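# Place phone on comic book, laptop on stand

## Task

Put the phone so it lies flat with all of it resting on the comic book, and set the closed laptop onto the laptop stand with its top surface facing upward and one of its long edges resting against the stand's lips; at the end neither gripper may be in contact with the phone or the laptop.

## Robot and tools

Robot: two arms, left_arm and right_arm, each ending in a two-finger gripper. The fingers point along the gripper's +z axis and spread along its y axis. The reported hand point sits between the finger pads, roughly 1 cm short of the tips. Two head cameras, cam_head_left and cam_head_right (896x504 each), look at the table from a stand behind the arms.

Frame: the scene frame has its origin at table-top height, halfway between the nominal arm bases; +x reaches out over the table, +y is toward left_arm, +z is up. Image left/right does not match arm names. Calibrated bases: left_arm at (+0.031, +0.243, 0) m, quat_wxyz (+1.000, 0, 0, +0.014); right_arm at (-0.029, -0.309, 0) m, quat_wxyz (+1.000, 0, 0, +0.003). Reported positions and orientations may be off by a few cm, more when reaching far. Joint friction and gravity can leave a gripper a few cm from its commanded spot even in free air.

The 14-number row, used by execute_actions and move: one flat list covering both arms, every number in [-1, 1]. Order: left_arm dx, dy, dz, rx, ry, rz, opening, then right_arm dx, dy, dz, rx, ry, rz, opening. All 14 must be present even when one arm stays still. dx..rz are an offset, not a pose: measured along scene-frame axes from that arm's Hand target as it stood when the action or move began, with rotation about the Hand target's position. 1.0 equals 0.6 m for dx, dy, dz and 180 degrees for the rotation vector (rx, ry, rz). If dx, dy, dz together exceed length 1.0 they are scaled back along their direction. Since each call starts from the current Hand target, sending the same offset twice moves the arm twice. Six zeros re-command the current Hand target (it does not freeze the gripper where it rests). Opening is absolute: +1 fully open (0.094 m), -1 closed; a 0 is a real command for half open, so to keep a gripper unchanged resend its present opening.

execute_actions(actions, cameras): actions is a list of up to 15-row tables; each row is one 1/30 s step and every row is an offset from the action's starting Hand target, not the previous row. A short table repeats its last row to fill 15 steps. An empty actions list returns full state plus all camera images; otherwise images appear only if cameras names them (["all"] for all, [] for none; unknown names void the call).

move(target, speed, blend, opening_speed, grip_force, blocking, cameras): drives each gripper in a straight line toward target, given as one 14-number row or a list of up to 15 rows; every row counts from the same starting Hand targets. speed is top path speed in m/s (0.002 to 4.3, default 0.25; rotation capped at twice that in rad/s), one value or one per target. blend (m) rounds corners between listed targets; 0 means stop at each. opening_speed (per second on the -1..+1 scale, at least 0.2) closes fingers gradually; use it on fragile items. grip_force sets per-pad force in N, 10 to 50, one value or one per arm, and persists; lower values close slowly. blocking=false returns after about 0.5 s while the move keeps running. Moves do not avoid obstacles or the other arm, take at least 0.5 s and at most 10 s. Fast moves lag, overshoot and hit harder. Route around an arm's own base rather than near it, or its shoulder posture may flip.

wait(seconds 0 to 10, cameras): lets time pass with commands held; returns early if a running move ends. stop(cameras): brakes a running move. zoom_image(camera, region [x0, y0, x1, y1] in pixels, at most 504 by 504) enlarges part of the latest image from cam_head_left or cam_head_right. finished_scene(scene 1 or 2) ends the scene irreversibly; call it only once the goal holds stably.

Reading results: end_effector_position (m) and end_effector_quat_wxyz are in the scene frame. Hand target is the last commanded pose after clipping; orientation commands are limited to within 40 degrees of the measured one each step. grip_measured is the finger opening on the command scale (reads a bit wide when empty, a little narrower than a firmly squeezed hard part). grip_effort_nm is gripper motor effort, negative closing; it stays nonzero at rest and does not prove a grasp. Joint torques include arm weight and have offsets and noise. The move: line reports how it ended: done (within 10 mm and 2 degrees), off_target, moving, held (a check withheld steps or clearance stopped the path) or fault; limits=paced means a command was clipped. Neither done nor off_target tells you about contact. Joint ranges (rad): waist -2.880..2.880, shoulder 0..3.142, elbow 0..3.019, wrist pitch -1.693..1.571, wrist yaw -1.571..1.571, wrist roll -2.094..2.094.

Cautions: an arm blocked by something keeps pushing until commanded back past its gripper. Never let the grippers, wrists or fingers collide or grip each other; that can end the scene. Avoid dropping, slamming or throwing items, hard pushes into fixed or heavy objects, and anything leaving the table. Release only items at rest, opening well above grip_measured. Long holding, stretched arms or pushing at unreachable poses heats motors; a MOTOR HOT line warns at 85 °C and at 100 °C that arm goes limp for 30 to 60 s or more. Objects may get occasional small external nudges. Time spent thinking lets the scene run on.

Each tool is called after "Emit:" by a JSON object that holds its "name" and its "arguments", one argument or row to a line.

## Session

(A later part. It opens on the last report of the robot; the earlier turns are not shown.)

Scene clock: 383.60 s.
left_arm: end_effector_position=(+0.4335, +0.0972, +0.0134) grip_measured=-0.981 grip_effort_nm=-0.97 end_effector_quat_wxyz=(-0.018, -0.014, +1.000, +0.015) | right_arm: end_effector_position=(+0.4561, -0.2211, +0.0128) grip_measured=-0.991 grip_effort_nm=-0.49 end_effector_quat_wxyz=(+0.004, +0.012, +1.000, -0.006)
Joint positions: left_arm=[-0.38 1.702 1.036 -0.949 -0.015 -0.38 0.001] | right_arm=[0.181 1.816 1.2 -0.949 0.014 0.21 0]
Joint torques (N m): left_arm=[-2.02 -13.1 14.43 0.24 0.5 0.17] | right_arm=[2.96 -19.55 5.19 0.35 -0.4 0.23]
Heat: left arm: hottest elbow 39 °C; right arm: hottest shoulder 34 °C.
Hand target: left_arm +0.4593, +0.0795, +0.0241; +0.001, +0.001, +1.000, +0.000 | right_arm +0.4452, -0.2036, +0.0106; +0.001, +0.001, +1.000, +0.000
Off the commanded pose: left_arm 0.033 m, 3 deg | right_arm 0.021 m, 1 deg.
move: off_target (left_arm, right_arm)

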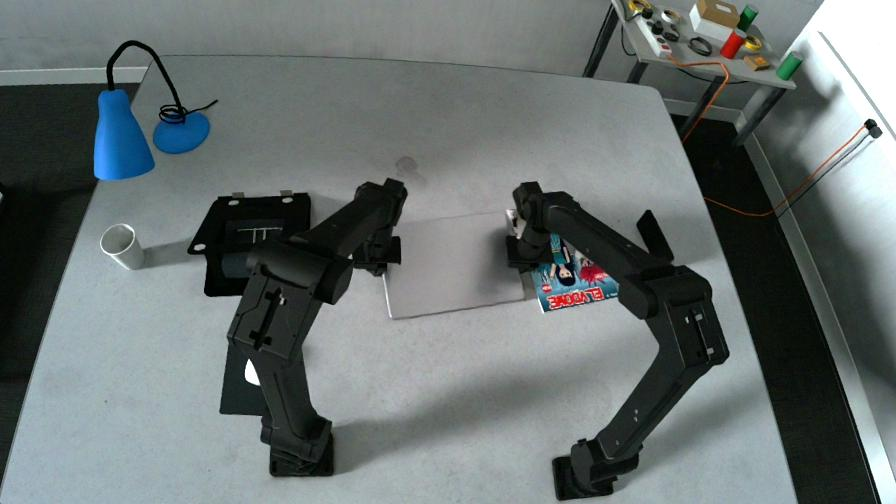

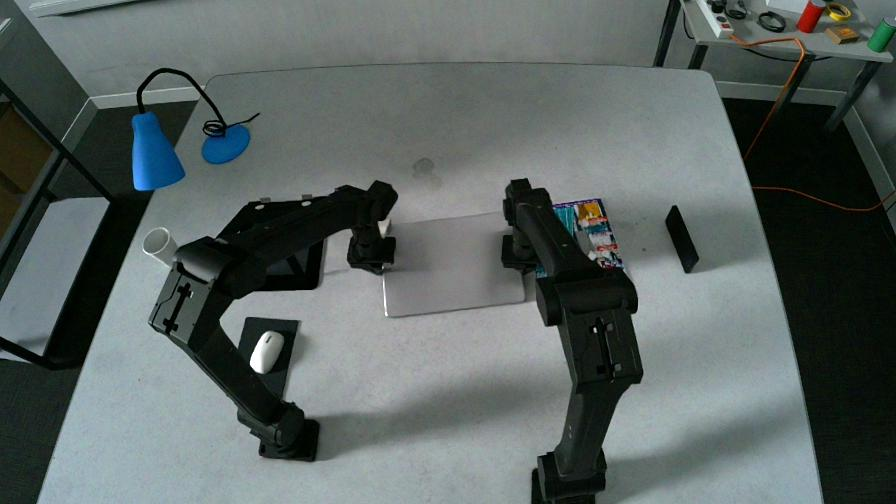

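Emit:
{"name": "move", "arguments": {
  "target": [
    [0,0.02,0.2,0,0,0,-1,0.0,-0.03,0.2,0,0,0,-1],
    [-0.3,0.05,0.3,0,0,0,-1,0.06,-0.17,0.25,0.39,0.034,0.0485,0.06],
    [-0.3,0.05,0.3,0,0,0,-1,0.06,-0.12,0.04,0.39,0.034,0.0485,0.06]
  ],
  "speed": [0.12,0.25,0.12],
  "cameras": ["cam_head_left","cam_head_right"]
}}

Emit:
{"name": "zoom_image", "arguments": {
  "camera": "cam_head_left",
  "region": [360, 180, 600, 340]
}}

Emit:
{"name": "zoom_image", "arguments": {
  "camera": "cam_head_right",
  "region": [360, 180, 600, 340]
}}

Scene clock: 403.00 s.
left_arm: end_effector_position=(+0.2875, +0.1108, +0.2048) grip_measured=-0.981 grip_effort_nm=-0.97 end_effector_quat_wxyz=(+0.005, -0.002, +1.000, -0.001) | right_arm: end_effector_position=(+0.4709, -0.2791, +0.0396) grip_measured=+0.059 grip_effort_nm=0.07 end_effector_quat_wxyz=(-0.043, -0.059, +0.819, +0.569)
Joint positions: left_arm=[-0.504 1.091 0.972 -1.443 -0.003 -0.48 0.001] | right_arm=[-0.25 2.199 1.503 -1.671 -1.048 -0.864 0.05]
Joint torques (N m): left_arm=[-2.78 -8.64 9.47 0.03 0.06 -0.04] | right_arm=[1.38 -20.13 8.31 -1.32 -0.41 0.06]
Heat: left arm: hottest elbow 38 °C; right arm: hottest shoulder 35 °C.
Hand target: left_arm +0.2792, +0.1095, +0.2040; +0.001, +0.001, +1.000, +0.000 | right_arm +0.4811, -0.2756, +0.0346; -0.050, -0.070, +0.814, +0.574
Off the commanded pose: left_arm 0.008 m, 1 deg | right_arm 0.012 m, 2 deg.
joint sent to its limit (right arm) — joint 4 (wrist pitch), lower limit. The joint targets still meet the commanded pose.
move: off_target (right_arm); target 2's new opening was sent with right_arm's hand 0.013 m and 11 deg from that target

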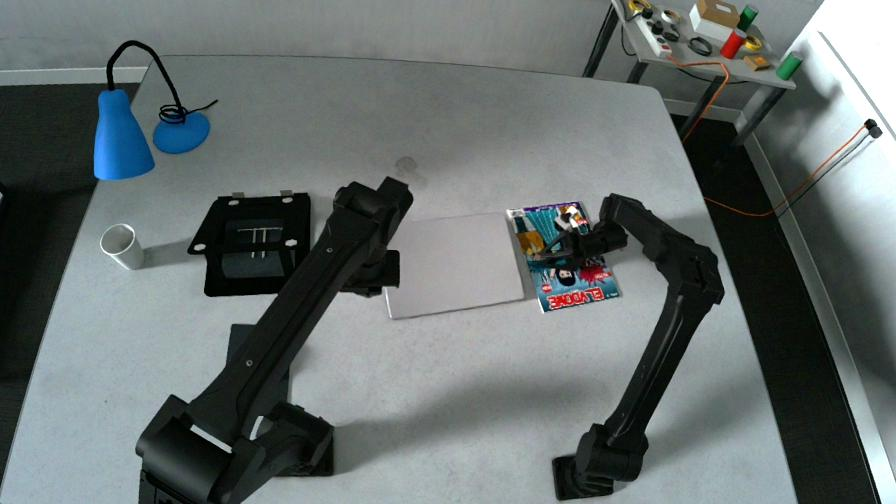

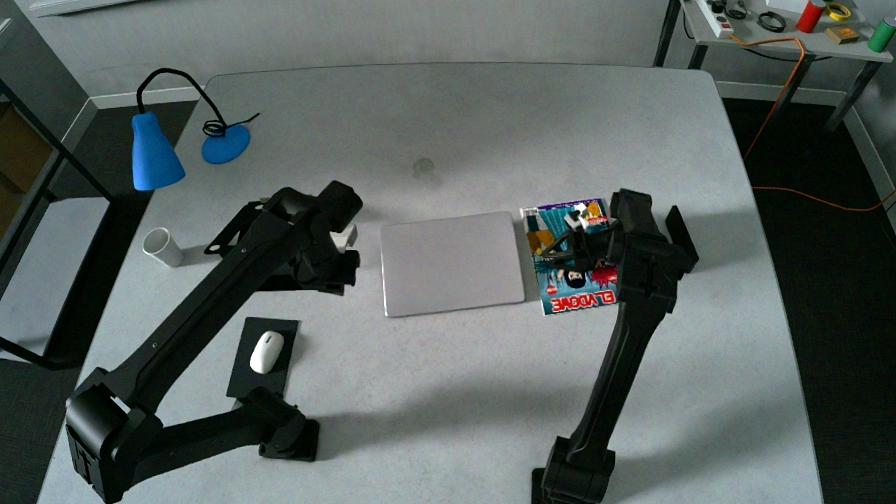

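Scaled by 2.100.

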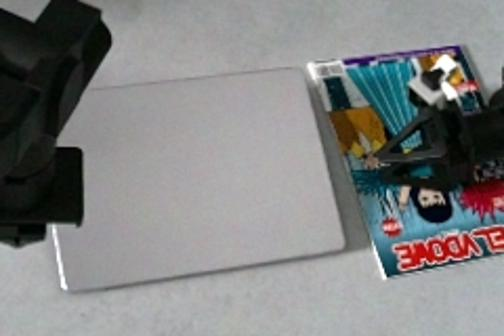

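Scaled by 2.100.

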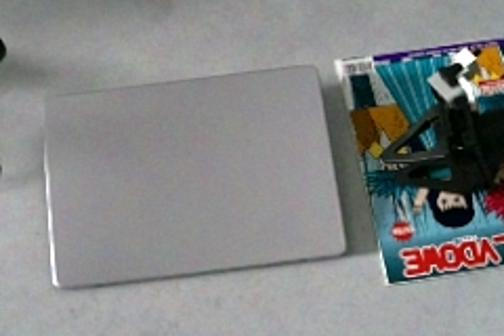

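Emit:
{"name": "move", "arguments": {
  "target": [
    [0,0.0,0.0,0,0,0,-1,0.01,0.02,-0.016,0,0,0,0.06],
    [0,0,0,0,0,0,-1,-0.0,0.11,-0.016,0,0,0,0.06],
    [0,0,0,0,0,0,-1,-0.0,0.1,-0.012,0,0,0,-0.8]
  ],
  "speed": [0.12,0.06,0.06],
  "opening_speed": 0.5,
  "cameras": ["cam_head_left","cam_head_right"]
}}

Emit:
{"name": "zoom_image", "arguments": {
  "camera": "cam_head_left",
  "region": [360, 180, 600, 340]
}}

Emit:
{"name": "zoom_image", "arguments": {
  "camera": "cam_head_right",
  "region": [360, 180, 600, 340]
}}

Scene clock: 411.47 s.
left_arm: end_effector_position=(+0.2875, +0.1108, +0.2048) grip_measured=-0.981 grip_effort_nm=-0.97 end_effector_quat_wxyz=(+0.005, -0.002, +1.000, -0.001) | right_arm: end_effector_position=(+0.4880, -0.2188, +0.0330) grip_measured=-0.798 grip_effort_nm=-0.08 end_effector_quat_wxyz=(-0.039, -0.073, +0.816, +0.573)
Joint positions: left_arm=[-0.504 1.091 0.972 -1.443 -0.003 -0.48 0.001] | right_arm=[-0.135 2.202 1.504 -1.535 -1.123 -0.735 0.01]
Joint torques (N m): left_arm=[-2.67 -8.06 9.33 -0.06 0.07 -0.03] | right_arm=[0.85 -22.24 4.42 -0.9 -0.36 0.06]
Heat: left arm: hottest elbow 37 °C; right arm: hottest shoulder 35 °C.
Hand target: left_arm +0.2792, +0.1095, +0.2040; +0.001, +0.001, +1.000, +0.000 | right_arm +0.4812, -0.2156, +0.0273; -0.050, -0.070, +0.814, +0.574
Off the commanded pose: left_arm 0.008 m, 1 deg | right_arm 0.009 m, 1 deg.
move: done; target 3's new opening was sent with right_arm's hand 0.011 m and 2 deg from that target

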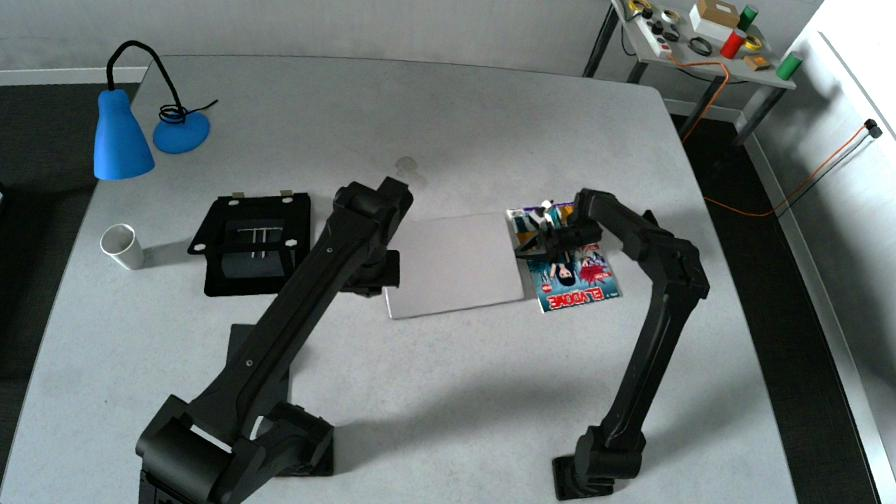

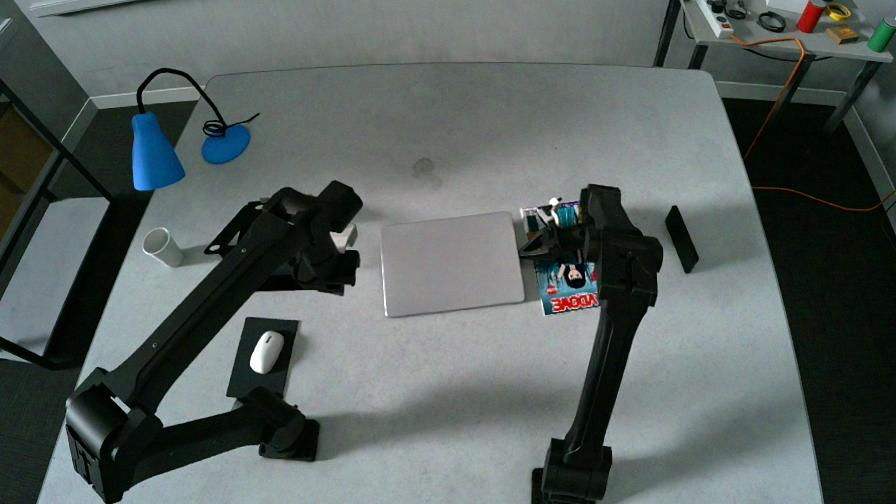

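Scaled by 2.100.

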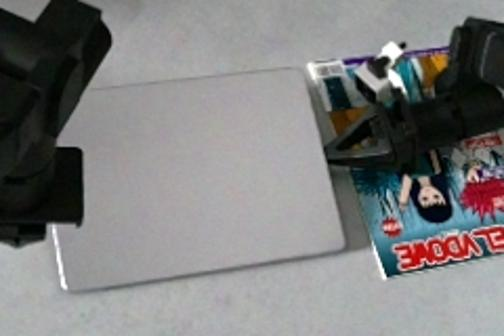

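Scaled by 2.100.

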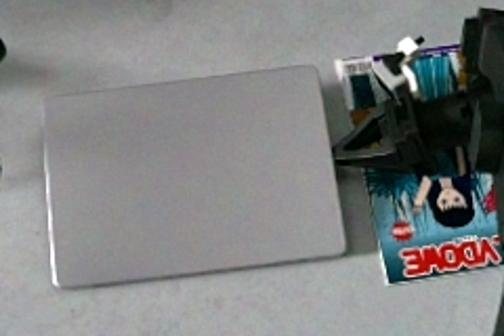

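Emit:
{"name": "move", "arguments": {
  "target": [
    [0,0.0,0.0,0,0,0,-1,0.0,-0.03,0,0,0,0,0.06],
    [0,0,0,0,0,0,-1,-0.0,-0.03,-0.01,0,0,0,0.06],
    [0,0,0,0,0,0,-1,-0.0,0.05,-0.01,0,0,0,0.06],
    [0,0,0,0,0,0,-1,-0.0,0.05,0.0,0,0,0,-0.8]
  ],
  "speed": [0.12,0.06,0.06,0.06],
  "opening_speed": 0.5,
  "cameras": ["cam_head_left","cam_head_right"]
}}

Emit:
{"name": "zoom_image", "arguments": {
  "camera": "cam_head_left",
  "region": [360, 180, 600, 340]
}}

Emit:
{"name": "zoom_image", "arguments": {
  "camera": "cam_head_right",
  "region": [360, 180, 600, 340]
}}

Scene clock: 420.37 s.
left_arm: end_effector_position=(+0.2875, +0.1108, +0.2048) grip_measured=-0.981 grip_effort_nm=-0.97 end_effector_quat_wxyz=(+0.005, -0.002, +1.000, -0.001) | right_arm: end_effector_position=(+0.4867, -0.1907, +0.0321) grip_measured=-0.532 grip_effort_nm=-1.02 end_effector_quat_wxyz=(-0.035, -0.077, +0.812, +0.578)
Joint positions: left_arm=[-0.504 1.091 0.972 -1.443 -0.003 -0.48 0.001] | right_arm=[-0.085 2.183 1.469 -1.443 -1.164 -0.662 0.022]
Joint torques (N m): left_arm=[-2.61 -8.47 9.46 -0.03 0.06 -0.05] | right_arm=[1.38 -22.36 4.66 -0.39 -0.12 0.34]
Heat: left arm: hottest elbow 37 °C; right arm: hottest shoulder 36 °C.
Hand target: left_arm +0.2792, +0.1095, +0.2040; +0.001, +0.001, +1.000, +0.000 | right_arm +0.4811, -0.1855, +0.0273; -0.050, -0.070, +0.814, +0.574
Off the commanded pose: left_arm 0.008 m, 1 deg | right_arm 0.009 m, 2 deg.
move: done; target 4's new opening was sent with right_arm's hand 0.016 m and 2 deg from that target

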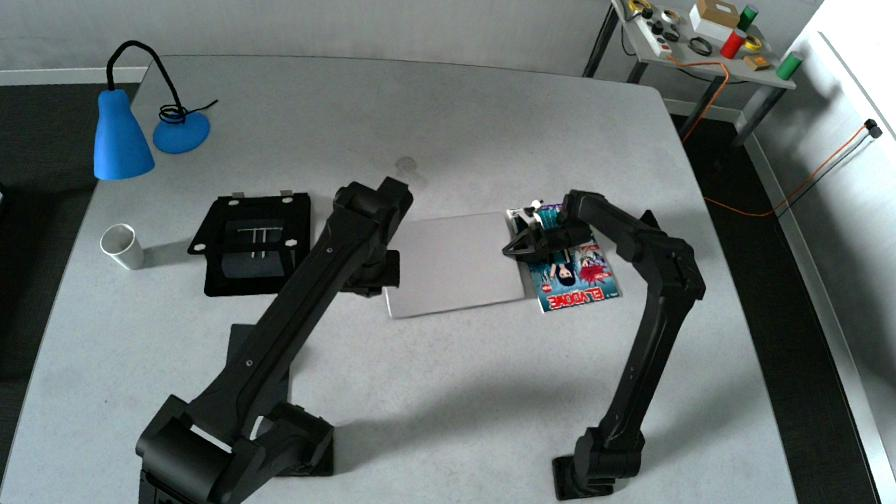

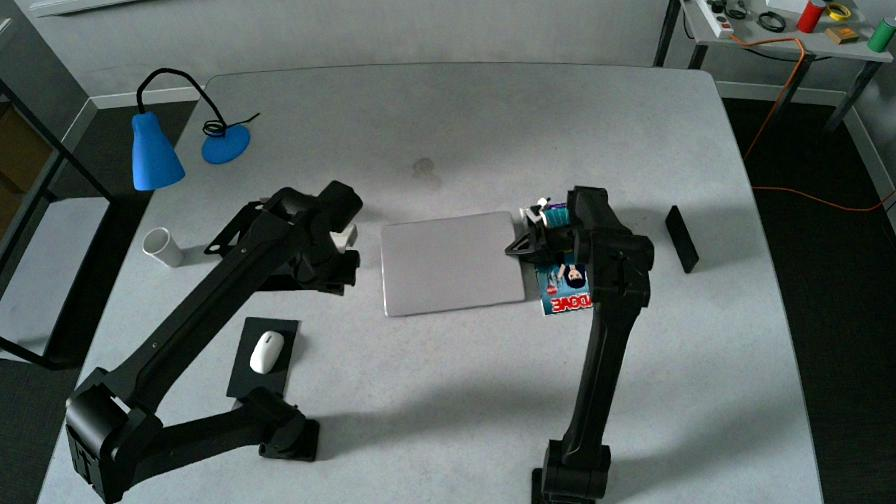

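Scaled by 2.100.

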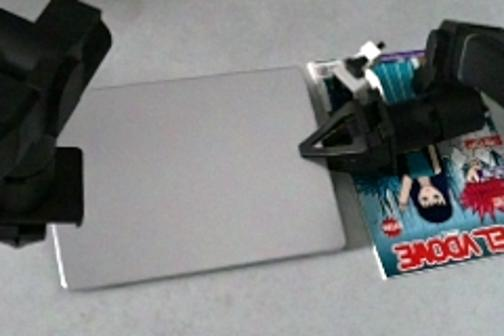

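Scaled by 2.100.

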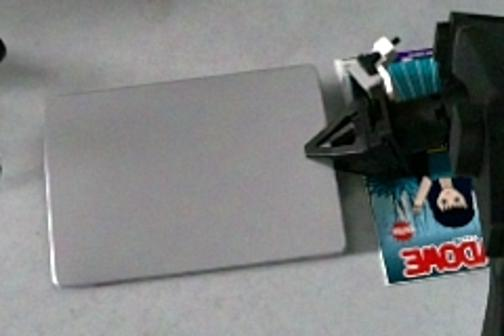

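Emit:
{"name": "move", "arguments": {
  "target": [
    [0,0.0,0.0,0,0,0,-1,0.0,0.0,0,0,0,0,-1],
    [0,0,0,0,0,0,-1,-0.0,0.0,0.07,0,0,0,-1]
  ],
  "speed": [0.12,0.05],
  "cameras": ["cam_head_left","cam_head_right"]
}}

Emit:
{"name": "zoom_image", "arguments": {
  "camera": "cam_head_left",
  "region": [360, 180, 600, 340]
}}

Emit:
{"name": "zoom_image", "arguments": {
  "camera": "cam_head_right",
  "region": [360, 180, 600, 340]
}}

Scene clock: 425.50 s.
left_arm: end_effector_position=(+0.2875, +0.1108, +0.2048) grip_measured=-0.981 grip_effort_nm=-0.97 end_effector_quat_wxyz=(+0.005, -0.002, +1.000, -0.001) | right_arm: end_effector_position=(+0.4833, -0.1905, +0.0531) grip_measured=-0.591 grip_effort_nm=-1.00 end_effector_quat_wxyz=(-0.041, -0.076, +0.812, +0.577)
Joint positions: left_arm=[-0.504 1.091 0.972 -1.443 -0.003 -0.48 0.001] | right_arm=[-0.084 2.146 1.469 -1.494 -1.157 -0.664 0.019]
Joint torques (N m): left_arm=[-2.43 -9 9.33 -0.01 0.09 -0.06] | right_arm=[1.14 -24.64 5.57 -1.5 -0.36 0.36]
Heat: left arm: hottest elbow 36 °C; right arm: hottest shoulder 36 °C.
Hand target: left_arm +0.2792, +0.1095, +0.2040; +0.001, +0.001, +1.000, +0.000 | right_arm +0.4811, -0.1856, +0.0693; -0.050, -0.070, +0.814, +0.574
Off the commanded pose: left_arm 0.008 m, 1 deg | right_arm 0.017 m, 1 deg.
move: off_target (right_arm)

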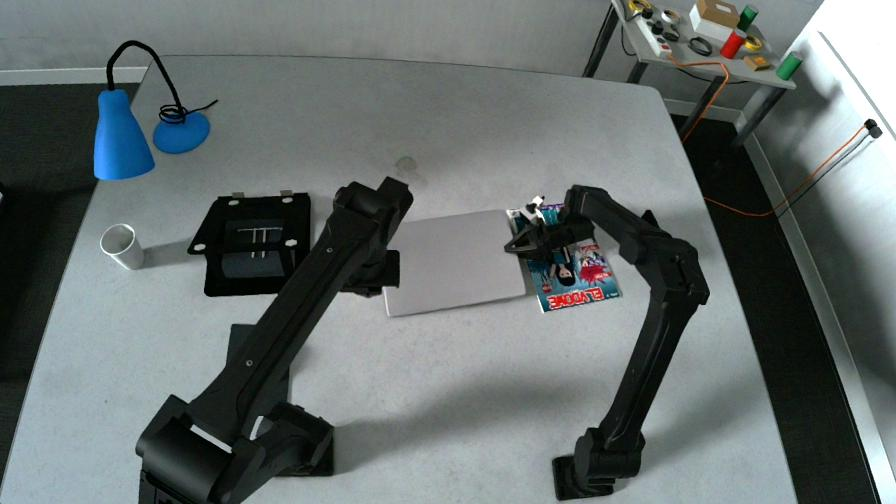

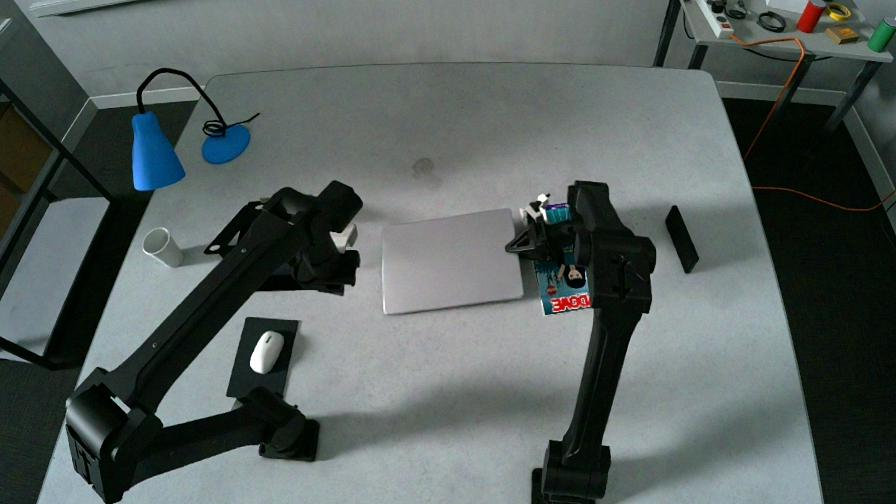

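Scaled by 2.100.

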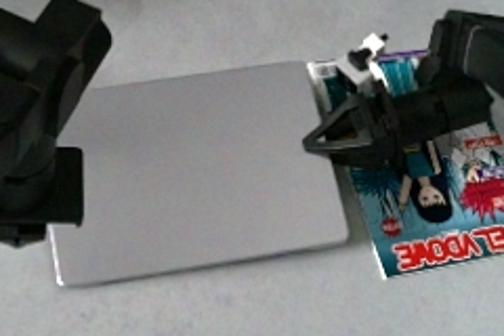

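Scaled by 2.100.

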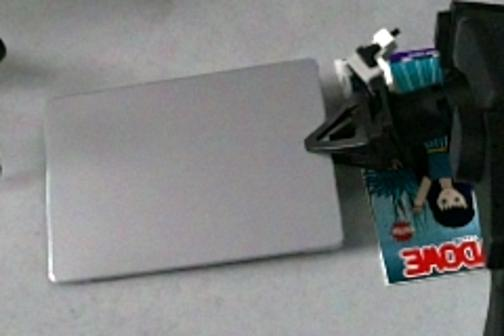

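Emit:
{"name": "move", "arguments": {
  "target": [0,0,0,0,0,0,-1,-0.235,-0.15,0.01,0,0,-0.06,-1],
  "speed": 0.08,
  "cameras": ["cam_head_left","cam_head_right"]
}}

Emit:
{"name": "zoom_image", "arguments": {
  "camera": "cam_head_left",
  "region": [360, 200, 640, 380]
}}

Scene clock: 432.43 s.
left_arm: end_effector_position=(+0.2875, +0.1108, +0.2048) grip_measured=-0.981 grip_effort_nm=-0.97 end_effector_quat_wxyz=(+0.005, -0.002, +1.000, -0.001) | right_arm: end_effector_position=(+0.3427, -0.2687, +0.0637) grip_measured=-0.625 grip_effort_nm=-1.03 end_effector_quat_wxyz=(-0.003, +0.002, +0.816, +0.579)
Joint positions: left_arm=[-0.504 1.091 0.972 -1.443 -0.003 -0.48 0.001] | right_arm=[-0.325 1.874 0.989 -1.421 -1.109 -0.782 0.018]
Joint torques (N m): left_arm=[-2.84 -9 9.42 -0.01 0.03 -0.08] | right_arm=[-0.79 -18.78 3.74 -1.48 -0.23 0.08]
Heat: left arm: hottest elbow 36 °C; right arm: hottest shoulder 36 °C.
Hand target: left_arm +0.2792, +0.1095, +0.2040; +0.001, +0.001, +1.000, +0.000 | right_arm +0.3401, -0.2756, +0.0753; +0.004, +0.007, +0.817, +0.576
Off the commanded pose: left_arm 0.008 m, 1 deg | right_arm 0.014 m, 1 deg.
move: off_target (right_arm)

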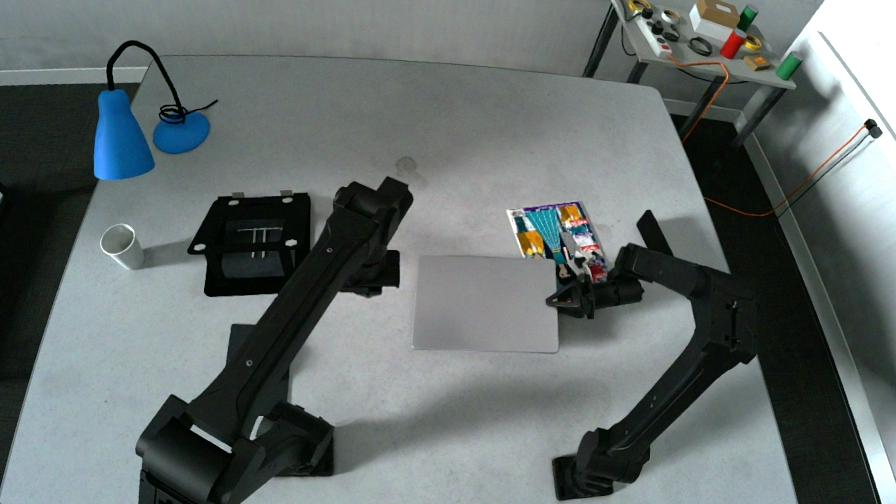

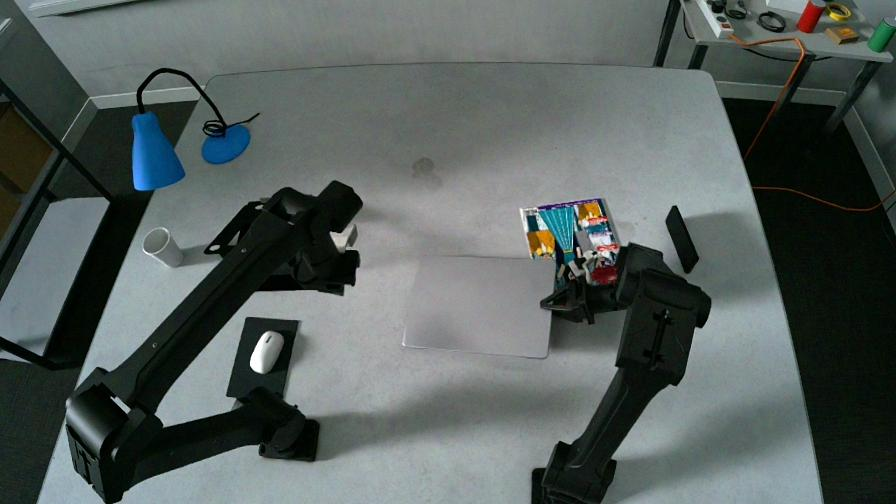

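Scaled by 1.800.

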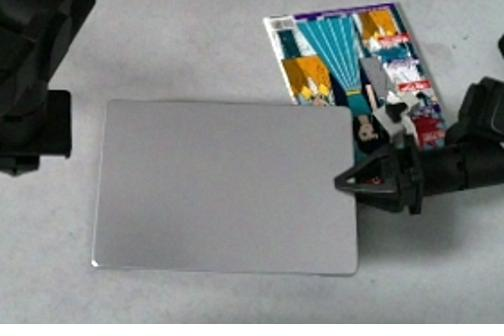

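Emit:
{"name": "move", "arguments": {
  "target": [
    [0.11,0.08,-0.08,-0.389,0,0,0.06,0,0,-0.053,0,0,0,-1],
    [0.11,0.03,-0.29,-0.389,0,0,0.06,0,0,-0.053,0,0,0,-1]
  ],
  "speed": [0.2,0.1],
  "cameras": ["cam_head_left","cam_head_right"]
}}

Emit:
{"name": "zoom_image", "arguments": {
  "camera": "cam_head_left",
  "region": [300, 220, 600, 380]
}}

Emit:
{"name": "zoom_image", "arguments": {
  "camera": "cam_head_right",
  "region": [300, 220, 600, 380]
}}

Scene clock: 444.50 s.
left_arm: end_effector_position=(+0.3888, +0.1424, +0.1065) grip_measured=+0.058 grip_effort_nm=0.13 end_effector_quat_wxyz=(+0.104, +0.066, +0.824, -0.554) | right_arm: end_effector_position=(+0.3447, -0.2707, +0.0548) grip_measured=-0.624 grip_effort_nm=-1.04 end_effector_quat_wxyz=(+0.015, -0.007, +0.816, +0.577)
Joint positions: left_arm=[0.149 1.563 0.79 -0.981 1.19 0.463 0.05] | right_arm=[-0.33 1.886 0.98 -1.374 -1.116 -0.796 0.018]
Joint torques (N m): left_arm=[-3.19 -0.91 -1.85 0.09 0.32 -0.11] | right_arm=[-0.44 -14.27 3.56 -0.43 0 0.18]
Heat: left arm: hottest elbow 35 °C; right arm: hottest shoulder 36 °C.
Hand target: left_arm +0.3453, +0.1274, +0.0300; +0.001, +0.001, +0.819, -0.574 | right_arm +0.3401, -0.2755, +0.0436; +0.004, +0.007, +0.817, +0.576
Off the commanded pose: left_arm 0.089 m, 14 deg | right_arm 0.013 m, 2 deg.
move: off_target (left_arm, right_arm)

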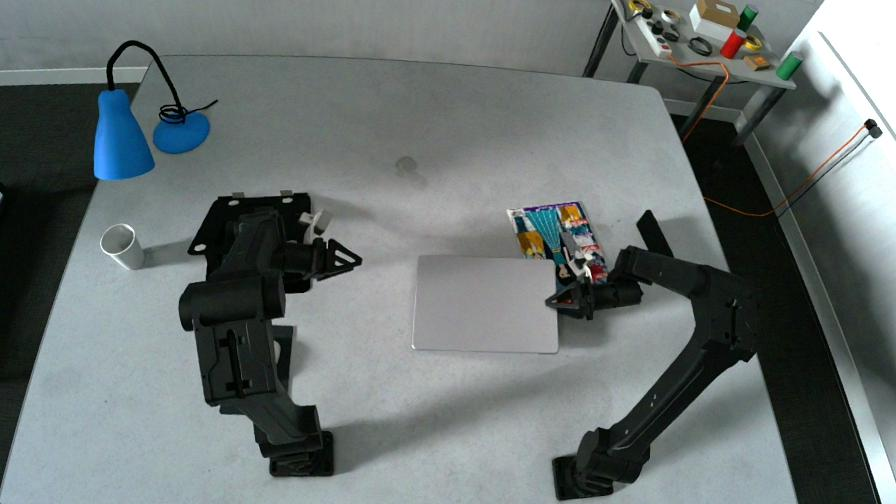

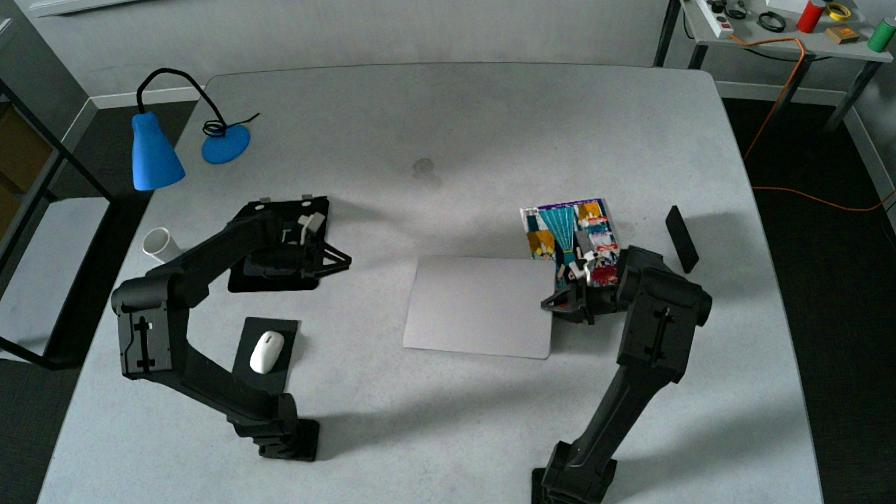

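Scaled by 1.680.

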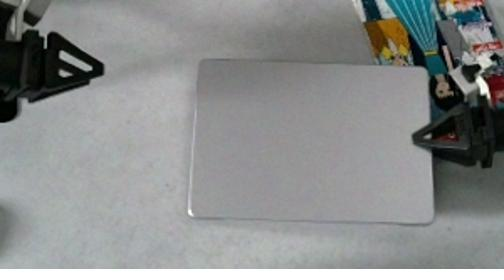

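Scaled by 1.680.

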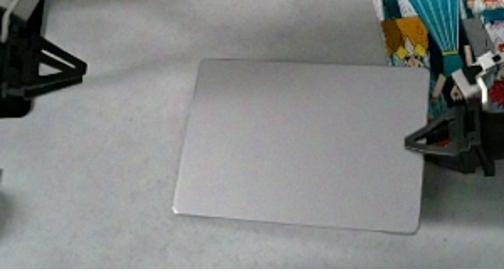

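Emit:
{"name": "move", "arguments": {
  "target": [0,0,0.2,0,0,0,0.06,0,0,0,0,0,0,-1],
  "speed": 0.15,
  "cameras": ["cam_head_left","cam_head_right"]
}}

Scene clock: 447.83 s.
left_arm: end_effector_position=(+0.3461, +0.1318, +0.1430) grip_measured=+0.058 grip_effort_nm=0.13 end_effector_quat_wxyz=(+0.000, -0.009, +0.819, -0.573) | right_arm: end_effector_position=(+0.3447, -0.2707, +0.0548) grip_measured=-0.624 grip_effort_nm=-1.04 end_effector_quat_wxyz=(+0.015, -0.007, +0.816, +0.577)
Joint positions: left_arm=[0.139 1.475 0.783 -1.285 1.189 0.423 0.05] | right_arm=[-0.33 1.886 0.98 -1.374 -1.116 -0.796 0.018]
Joint torques (N m): left_arm=[-2.73 -11.52 7.97 -0.75 0.6 0.13] | right_arm=[-0.5 -14.39 3.55 -0.4 0 0.18]
Heat: left arm: hottest elbow 35 °C; right arm: hottest shoulder 36 °C.
Hand target: left_arm +0.3453, +0.1274, +0.1500; +0.001, +0.001, +0.819, -0.574 | right_arm +0.3401, -0.2755, +0.0436; +0.004, +0.007, +0.817, +0.576
Off the commanded pose: left_arm 0.008 m, 1 deg | right_arm 0.013 m, 2 deg.
move: off_target (right_arm)

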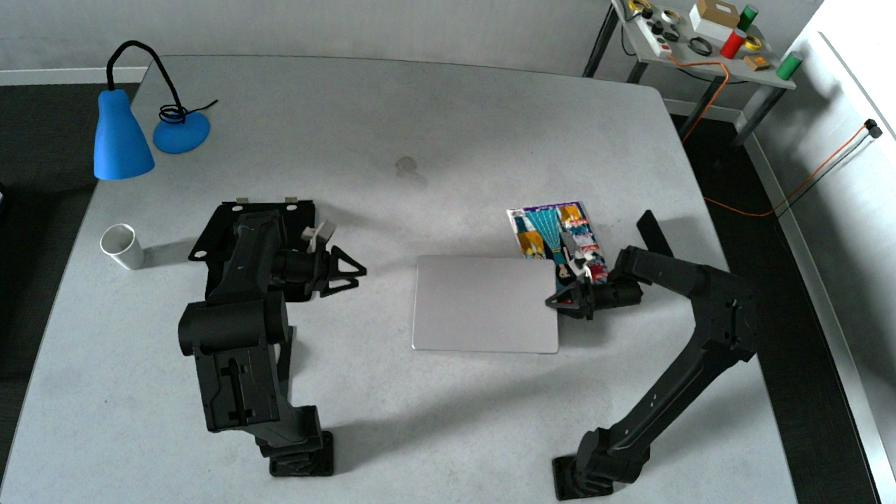

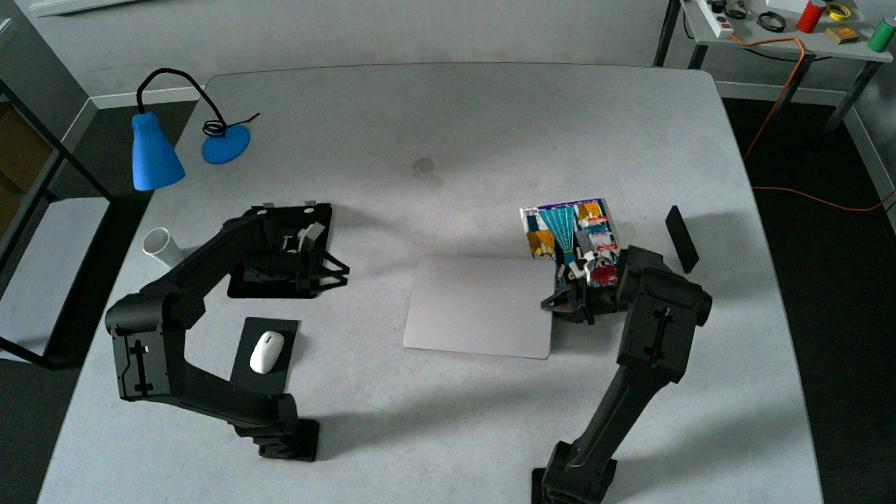

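Emit:
{"name": "move", "arguments": {
  "target": [
    [0,-0.1,0.0,0,0,0,0.06,0,0,0.025,0,0,0,-1],
    [-0.05,-0.15,0,0,0,0,0.06,-0.06,-0.12,0.025,0,0,0,-1],
    [-0.05,-0.15,0,0,0,0,0.06,-0.06,-0.12,-0.01,0,0,0,-1]
  ],
  "speed": [0.1,0.08,0.05],
  "cameras": ["cam_head_left","cam_head_right"]
}}

Emit:
{"name": "zoom_image", "arguments": {
  "camera": "cam_head_left",
  "region": [180, 180, 360, 320]
}}

Scene clock: 458.47 s.
left_arm: end_effector_position=(+0.3200, +0.0414, +0.1481) grip_measured=+0.058 grip_effort_nm=0.13 end_effector_quat_wxyz=(-0.003, -0.008, +0.819, -0.573) | right_arm: end_effector_position=(+0.3002, -0.3389, +0.0475) grip_measured=-0.618 grip_effort_nm=-1.04 end_effector_quat_wxyz=(+0.012, -0.006, +0.814, +0.581)
Joint positions: left_arm=[-0.158 1.24 0.582 -0.561 1.198 -0.391 0.05] | right_arm=[-0.54 1.941 0.98 -1.577 -0.962 -1.085 0.018]
Joint torques (N m): left_arm=[-2.84 -9.41 7.97 1.52 0.42 -0.02] | right_arm=[-0.38 -13.8 4.86 -0.62 0.2 0.39]
Heat: left arm: hottest elbow 35 °C; right arm: hottest shoulder 36 °C.
Hand target: left_arm +0.3153, +0.0373, +0.1501; +0.001, +0.001, +0.819, -0.574 | right_arm +0.3041, -0.3475, +0.0376; +0.004, +0.007, +0.817, +0.576
Off the commanded pose: left_arm 0.006 m, 1 deg | right_arm 0.014 m, 2 deg.
move: off_target (right_arm)

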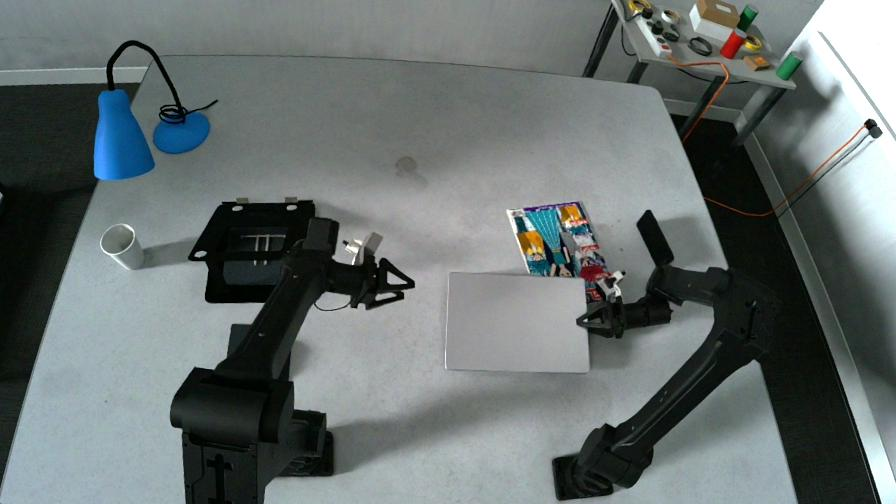

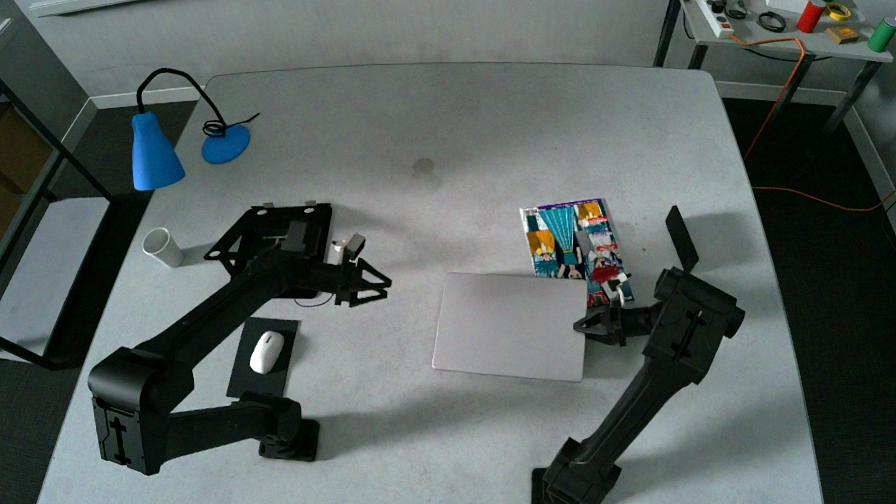

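Scaled by 2.800.

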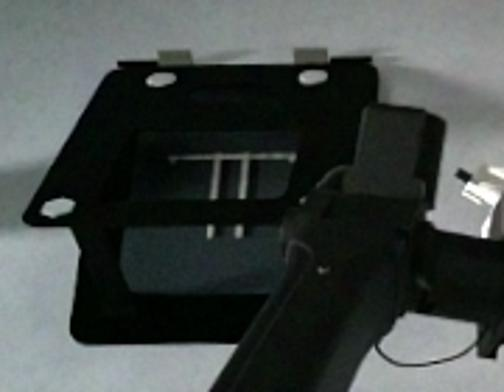

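Emit:
{"name": "move", "arguments": {
  "target": [
    [-0.02,-0.02,-0.1,0,0,0.083,0.06,0,0,0.0,0,0,0,-1],
    [-0.02,-0.045,-0.205,0,0,0.083,0.06,0,0,0.0,0,0,0,-1]
  ],
  "speed": [0.15,0.08],
  "cameras": ["cam_head_left","cam_head_right"]
}}

Emit:
{"name": "zoom_image", "arguments": {
  "camera": "cam_head_left",
  "region": [380, 250, 620, 400]
}}

Emit:
{"name": "zoom_image", "arguments": {
  "camera": "cam_head_right",
  "region": [380, 250, 620, 400]
}}

Scene clock: 466.27 s.
left_arm: end_effector_position=(+0.3106, +0.0130, +0.0311) grip_measured=+0.058 grip_effort_nm=0.13 end_effector_quat_wxyz=(+0.082, -0.106, +0.811, -0.569) | right_arm: end_effector_position=(+0.3002, -0.3389, +0.0475) grip_measured=-0.618 grip_effort_nm=-1.04 end_effector_quat_wxyz=(+0.012, -0.006, +0.814, +0.581)
Joint positions: left_arm=[-0.324 1.62 0.251 0.781 0.916 -1.07 0.05] | right_arm=[-0.54 1.941 0.98 -1.577 -0.962 -1.085 0.018]
Joint torques (N m): left_arm=[-3.08 -8 2.54 2.35 0.07 0.01] | right_arm=[-0.32 -13.8 4.83 -0.57 0.2 0.38]
Heat: left arm: hottest elbow 34 °C; right arm: hottest shoulder 36 °C.
Hand target: left_arm +0.3032, +0.0104, +0.0270; +0.076, -0.106, +0.812, -0.569 | right_arm +0.3041, -0.3475, +0.0376; +0.004, +0.007, +0.817, +0.576
Off the commanded pose: left_arm 0.009 m, 1 deg | right_arm 0.014 m, 2 deg.
move: off_target (right_arm)

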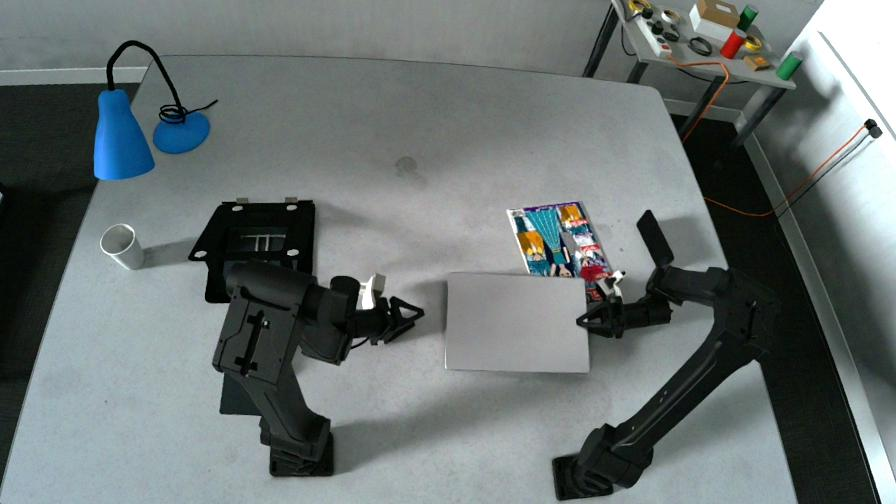

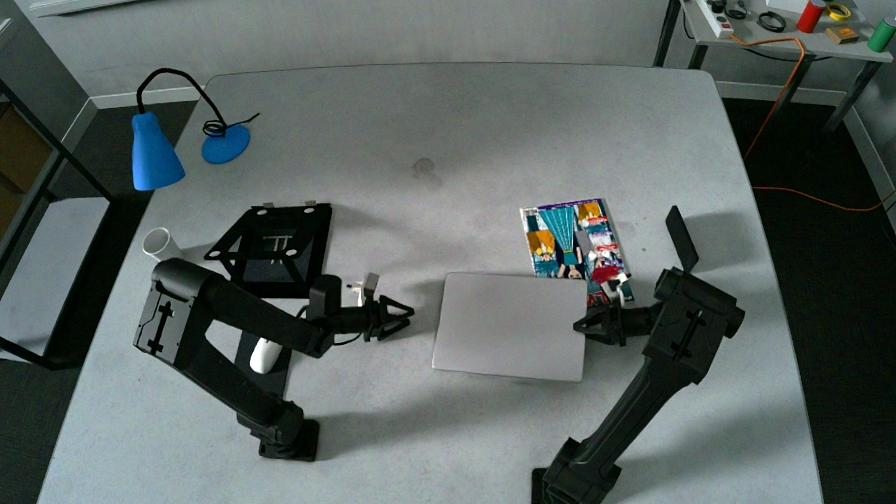

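Scaled by 2.100.

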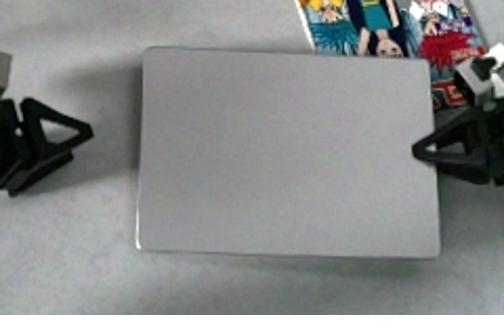

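Scaled by 2.100.

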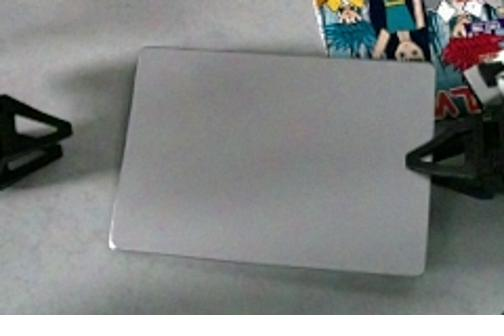

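Emit:
{"name": "move", "arguments": {
  "target": [
    [0,0,-0.012,0,0,0.0,0.06,0,0,0.0,0,0,0,-1],
    [0,-0.13,-0.012,0,0,0.0,0.06,0,0,0.0,0,0,0,-1]
  ],
  "speed": [0.1,0.06],
  "cameras": ["cam_head_left","cam_head_right"]
}}

Emit:
{"name": "zoom_image", "arguments": {
  "camera": "cam_head_left",
  "region": [380, 250, 620, 400]
}}

Emit:
{"name": "zoom_image", "arguments": {
  "camera": "cam_head_right",
  "region": [380, 250, 620, 400]
}}

Scene clock: 472.13 s.
left_arm: end_effector_position=(+0.3066, -0.0603, +0.0315) grip_measured=+0.058 grip_effort_nm=0.13 end_effector_quat_wxyz=(+0.090, -0.103, +0.806, -0.576) | right_arm: end_effector_position=(+0.3002, -0.3389, +0.0475) grip_measured=-0.618 grip_effort_nm=-1.04 end_effector_quat_wxyz=(+0.012, -0.006, +0.814, +0.581)
Joint positions: left_arm=[-0.589 1.717 0.304 0.987 0.681 -1.265 0.05] | right_arm=[-0.54 1.941 0.98 -1.577 -0.962 -1.085 0.018]
Joint torques (N m): left_arm=[-3.31 -7.88 4.82 1.54 -0.14 0.03] | right_arm=[-0.32 -13.74 4.85 -0.59 0.2 0.38]
Heat: left arm: hottest elbow 34 °C; right arm: hottest shoulder 36 °C.
Hand target: left_arm +0.3033, -0.0676, +0.0198; +0.076, -0.106, +0.812, -0.569 | right_arm +0.3041, -0.3475, +0.0376; +0.004, +0.007, +0.817, +0.576
Off the commanded pose: left_arm 0.014 m, 2 deg | right_arm 0.014 m, 2 deg.
move: off_target (left_arm, right_arm)

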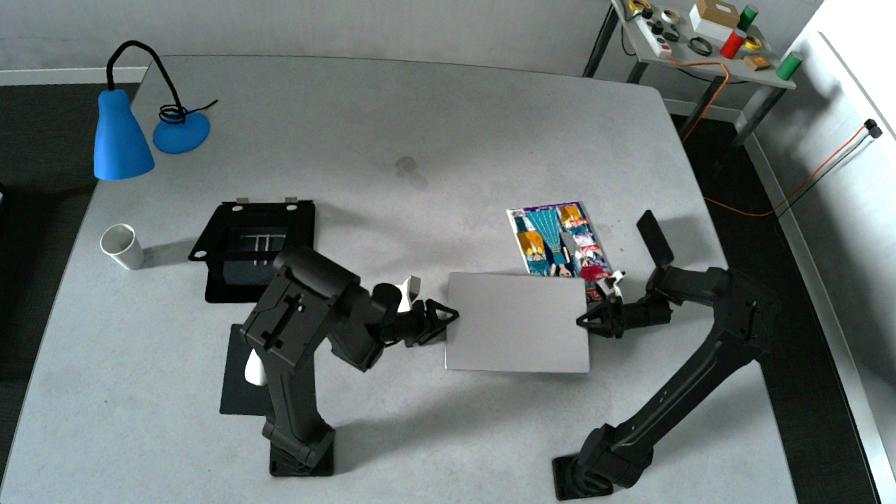

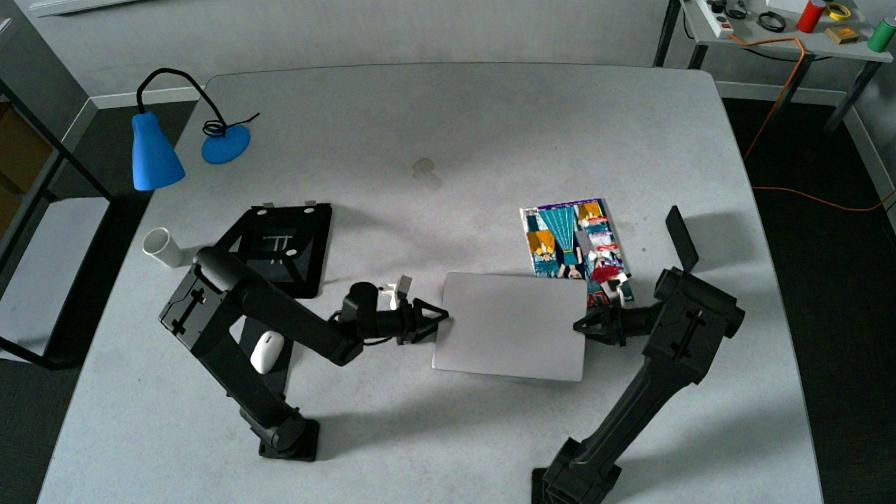

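Scaled by 2.100.

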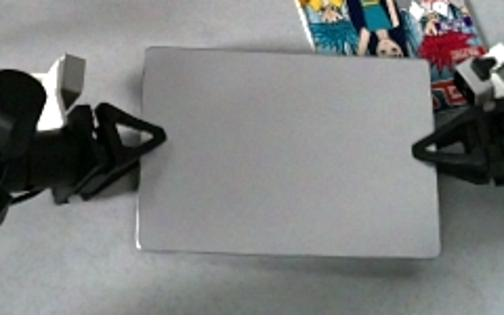

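Scaled by 2.100.

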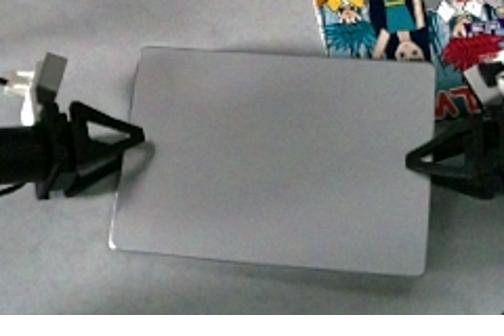

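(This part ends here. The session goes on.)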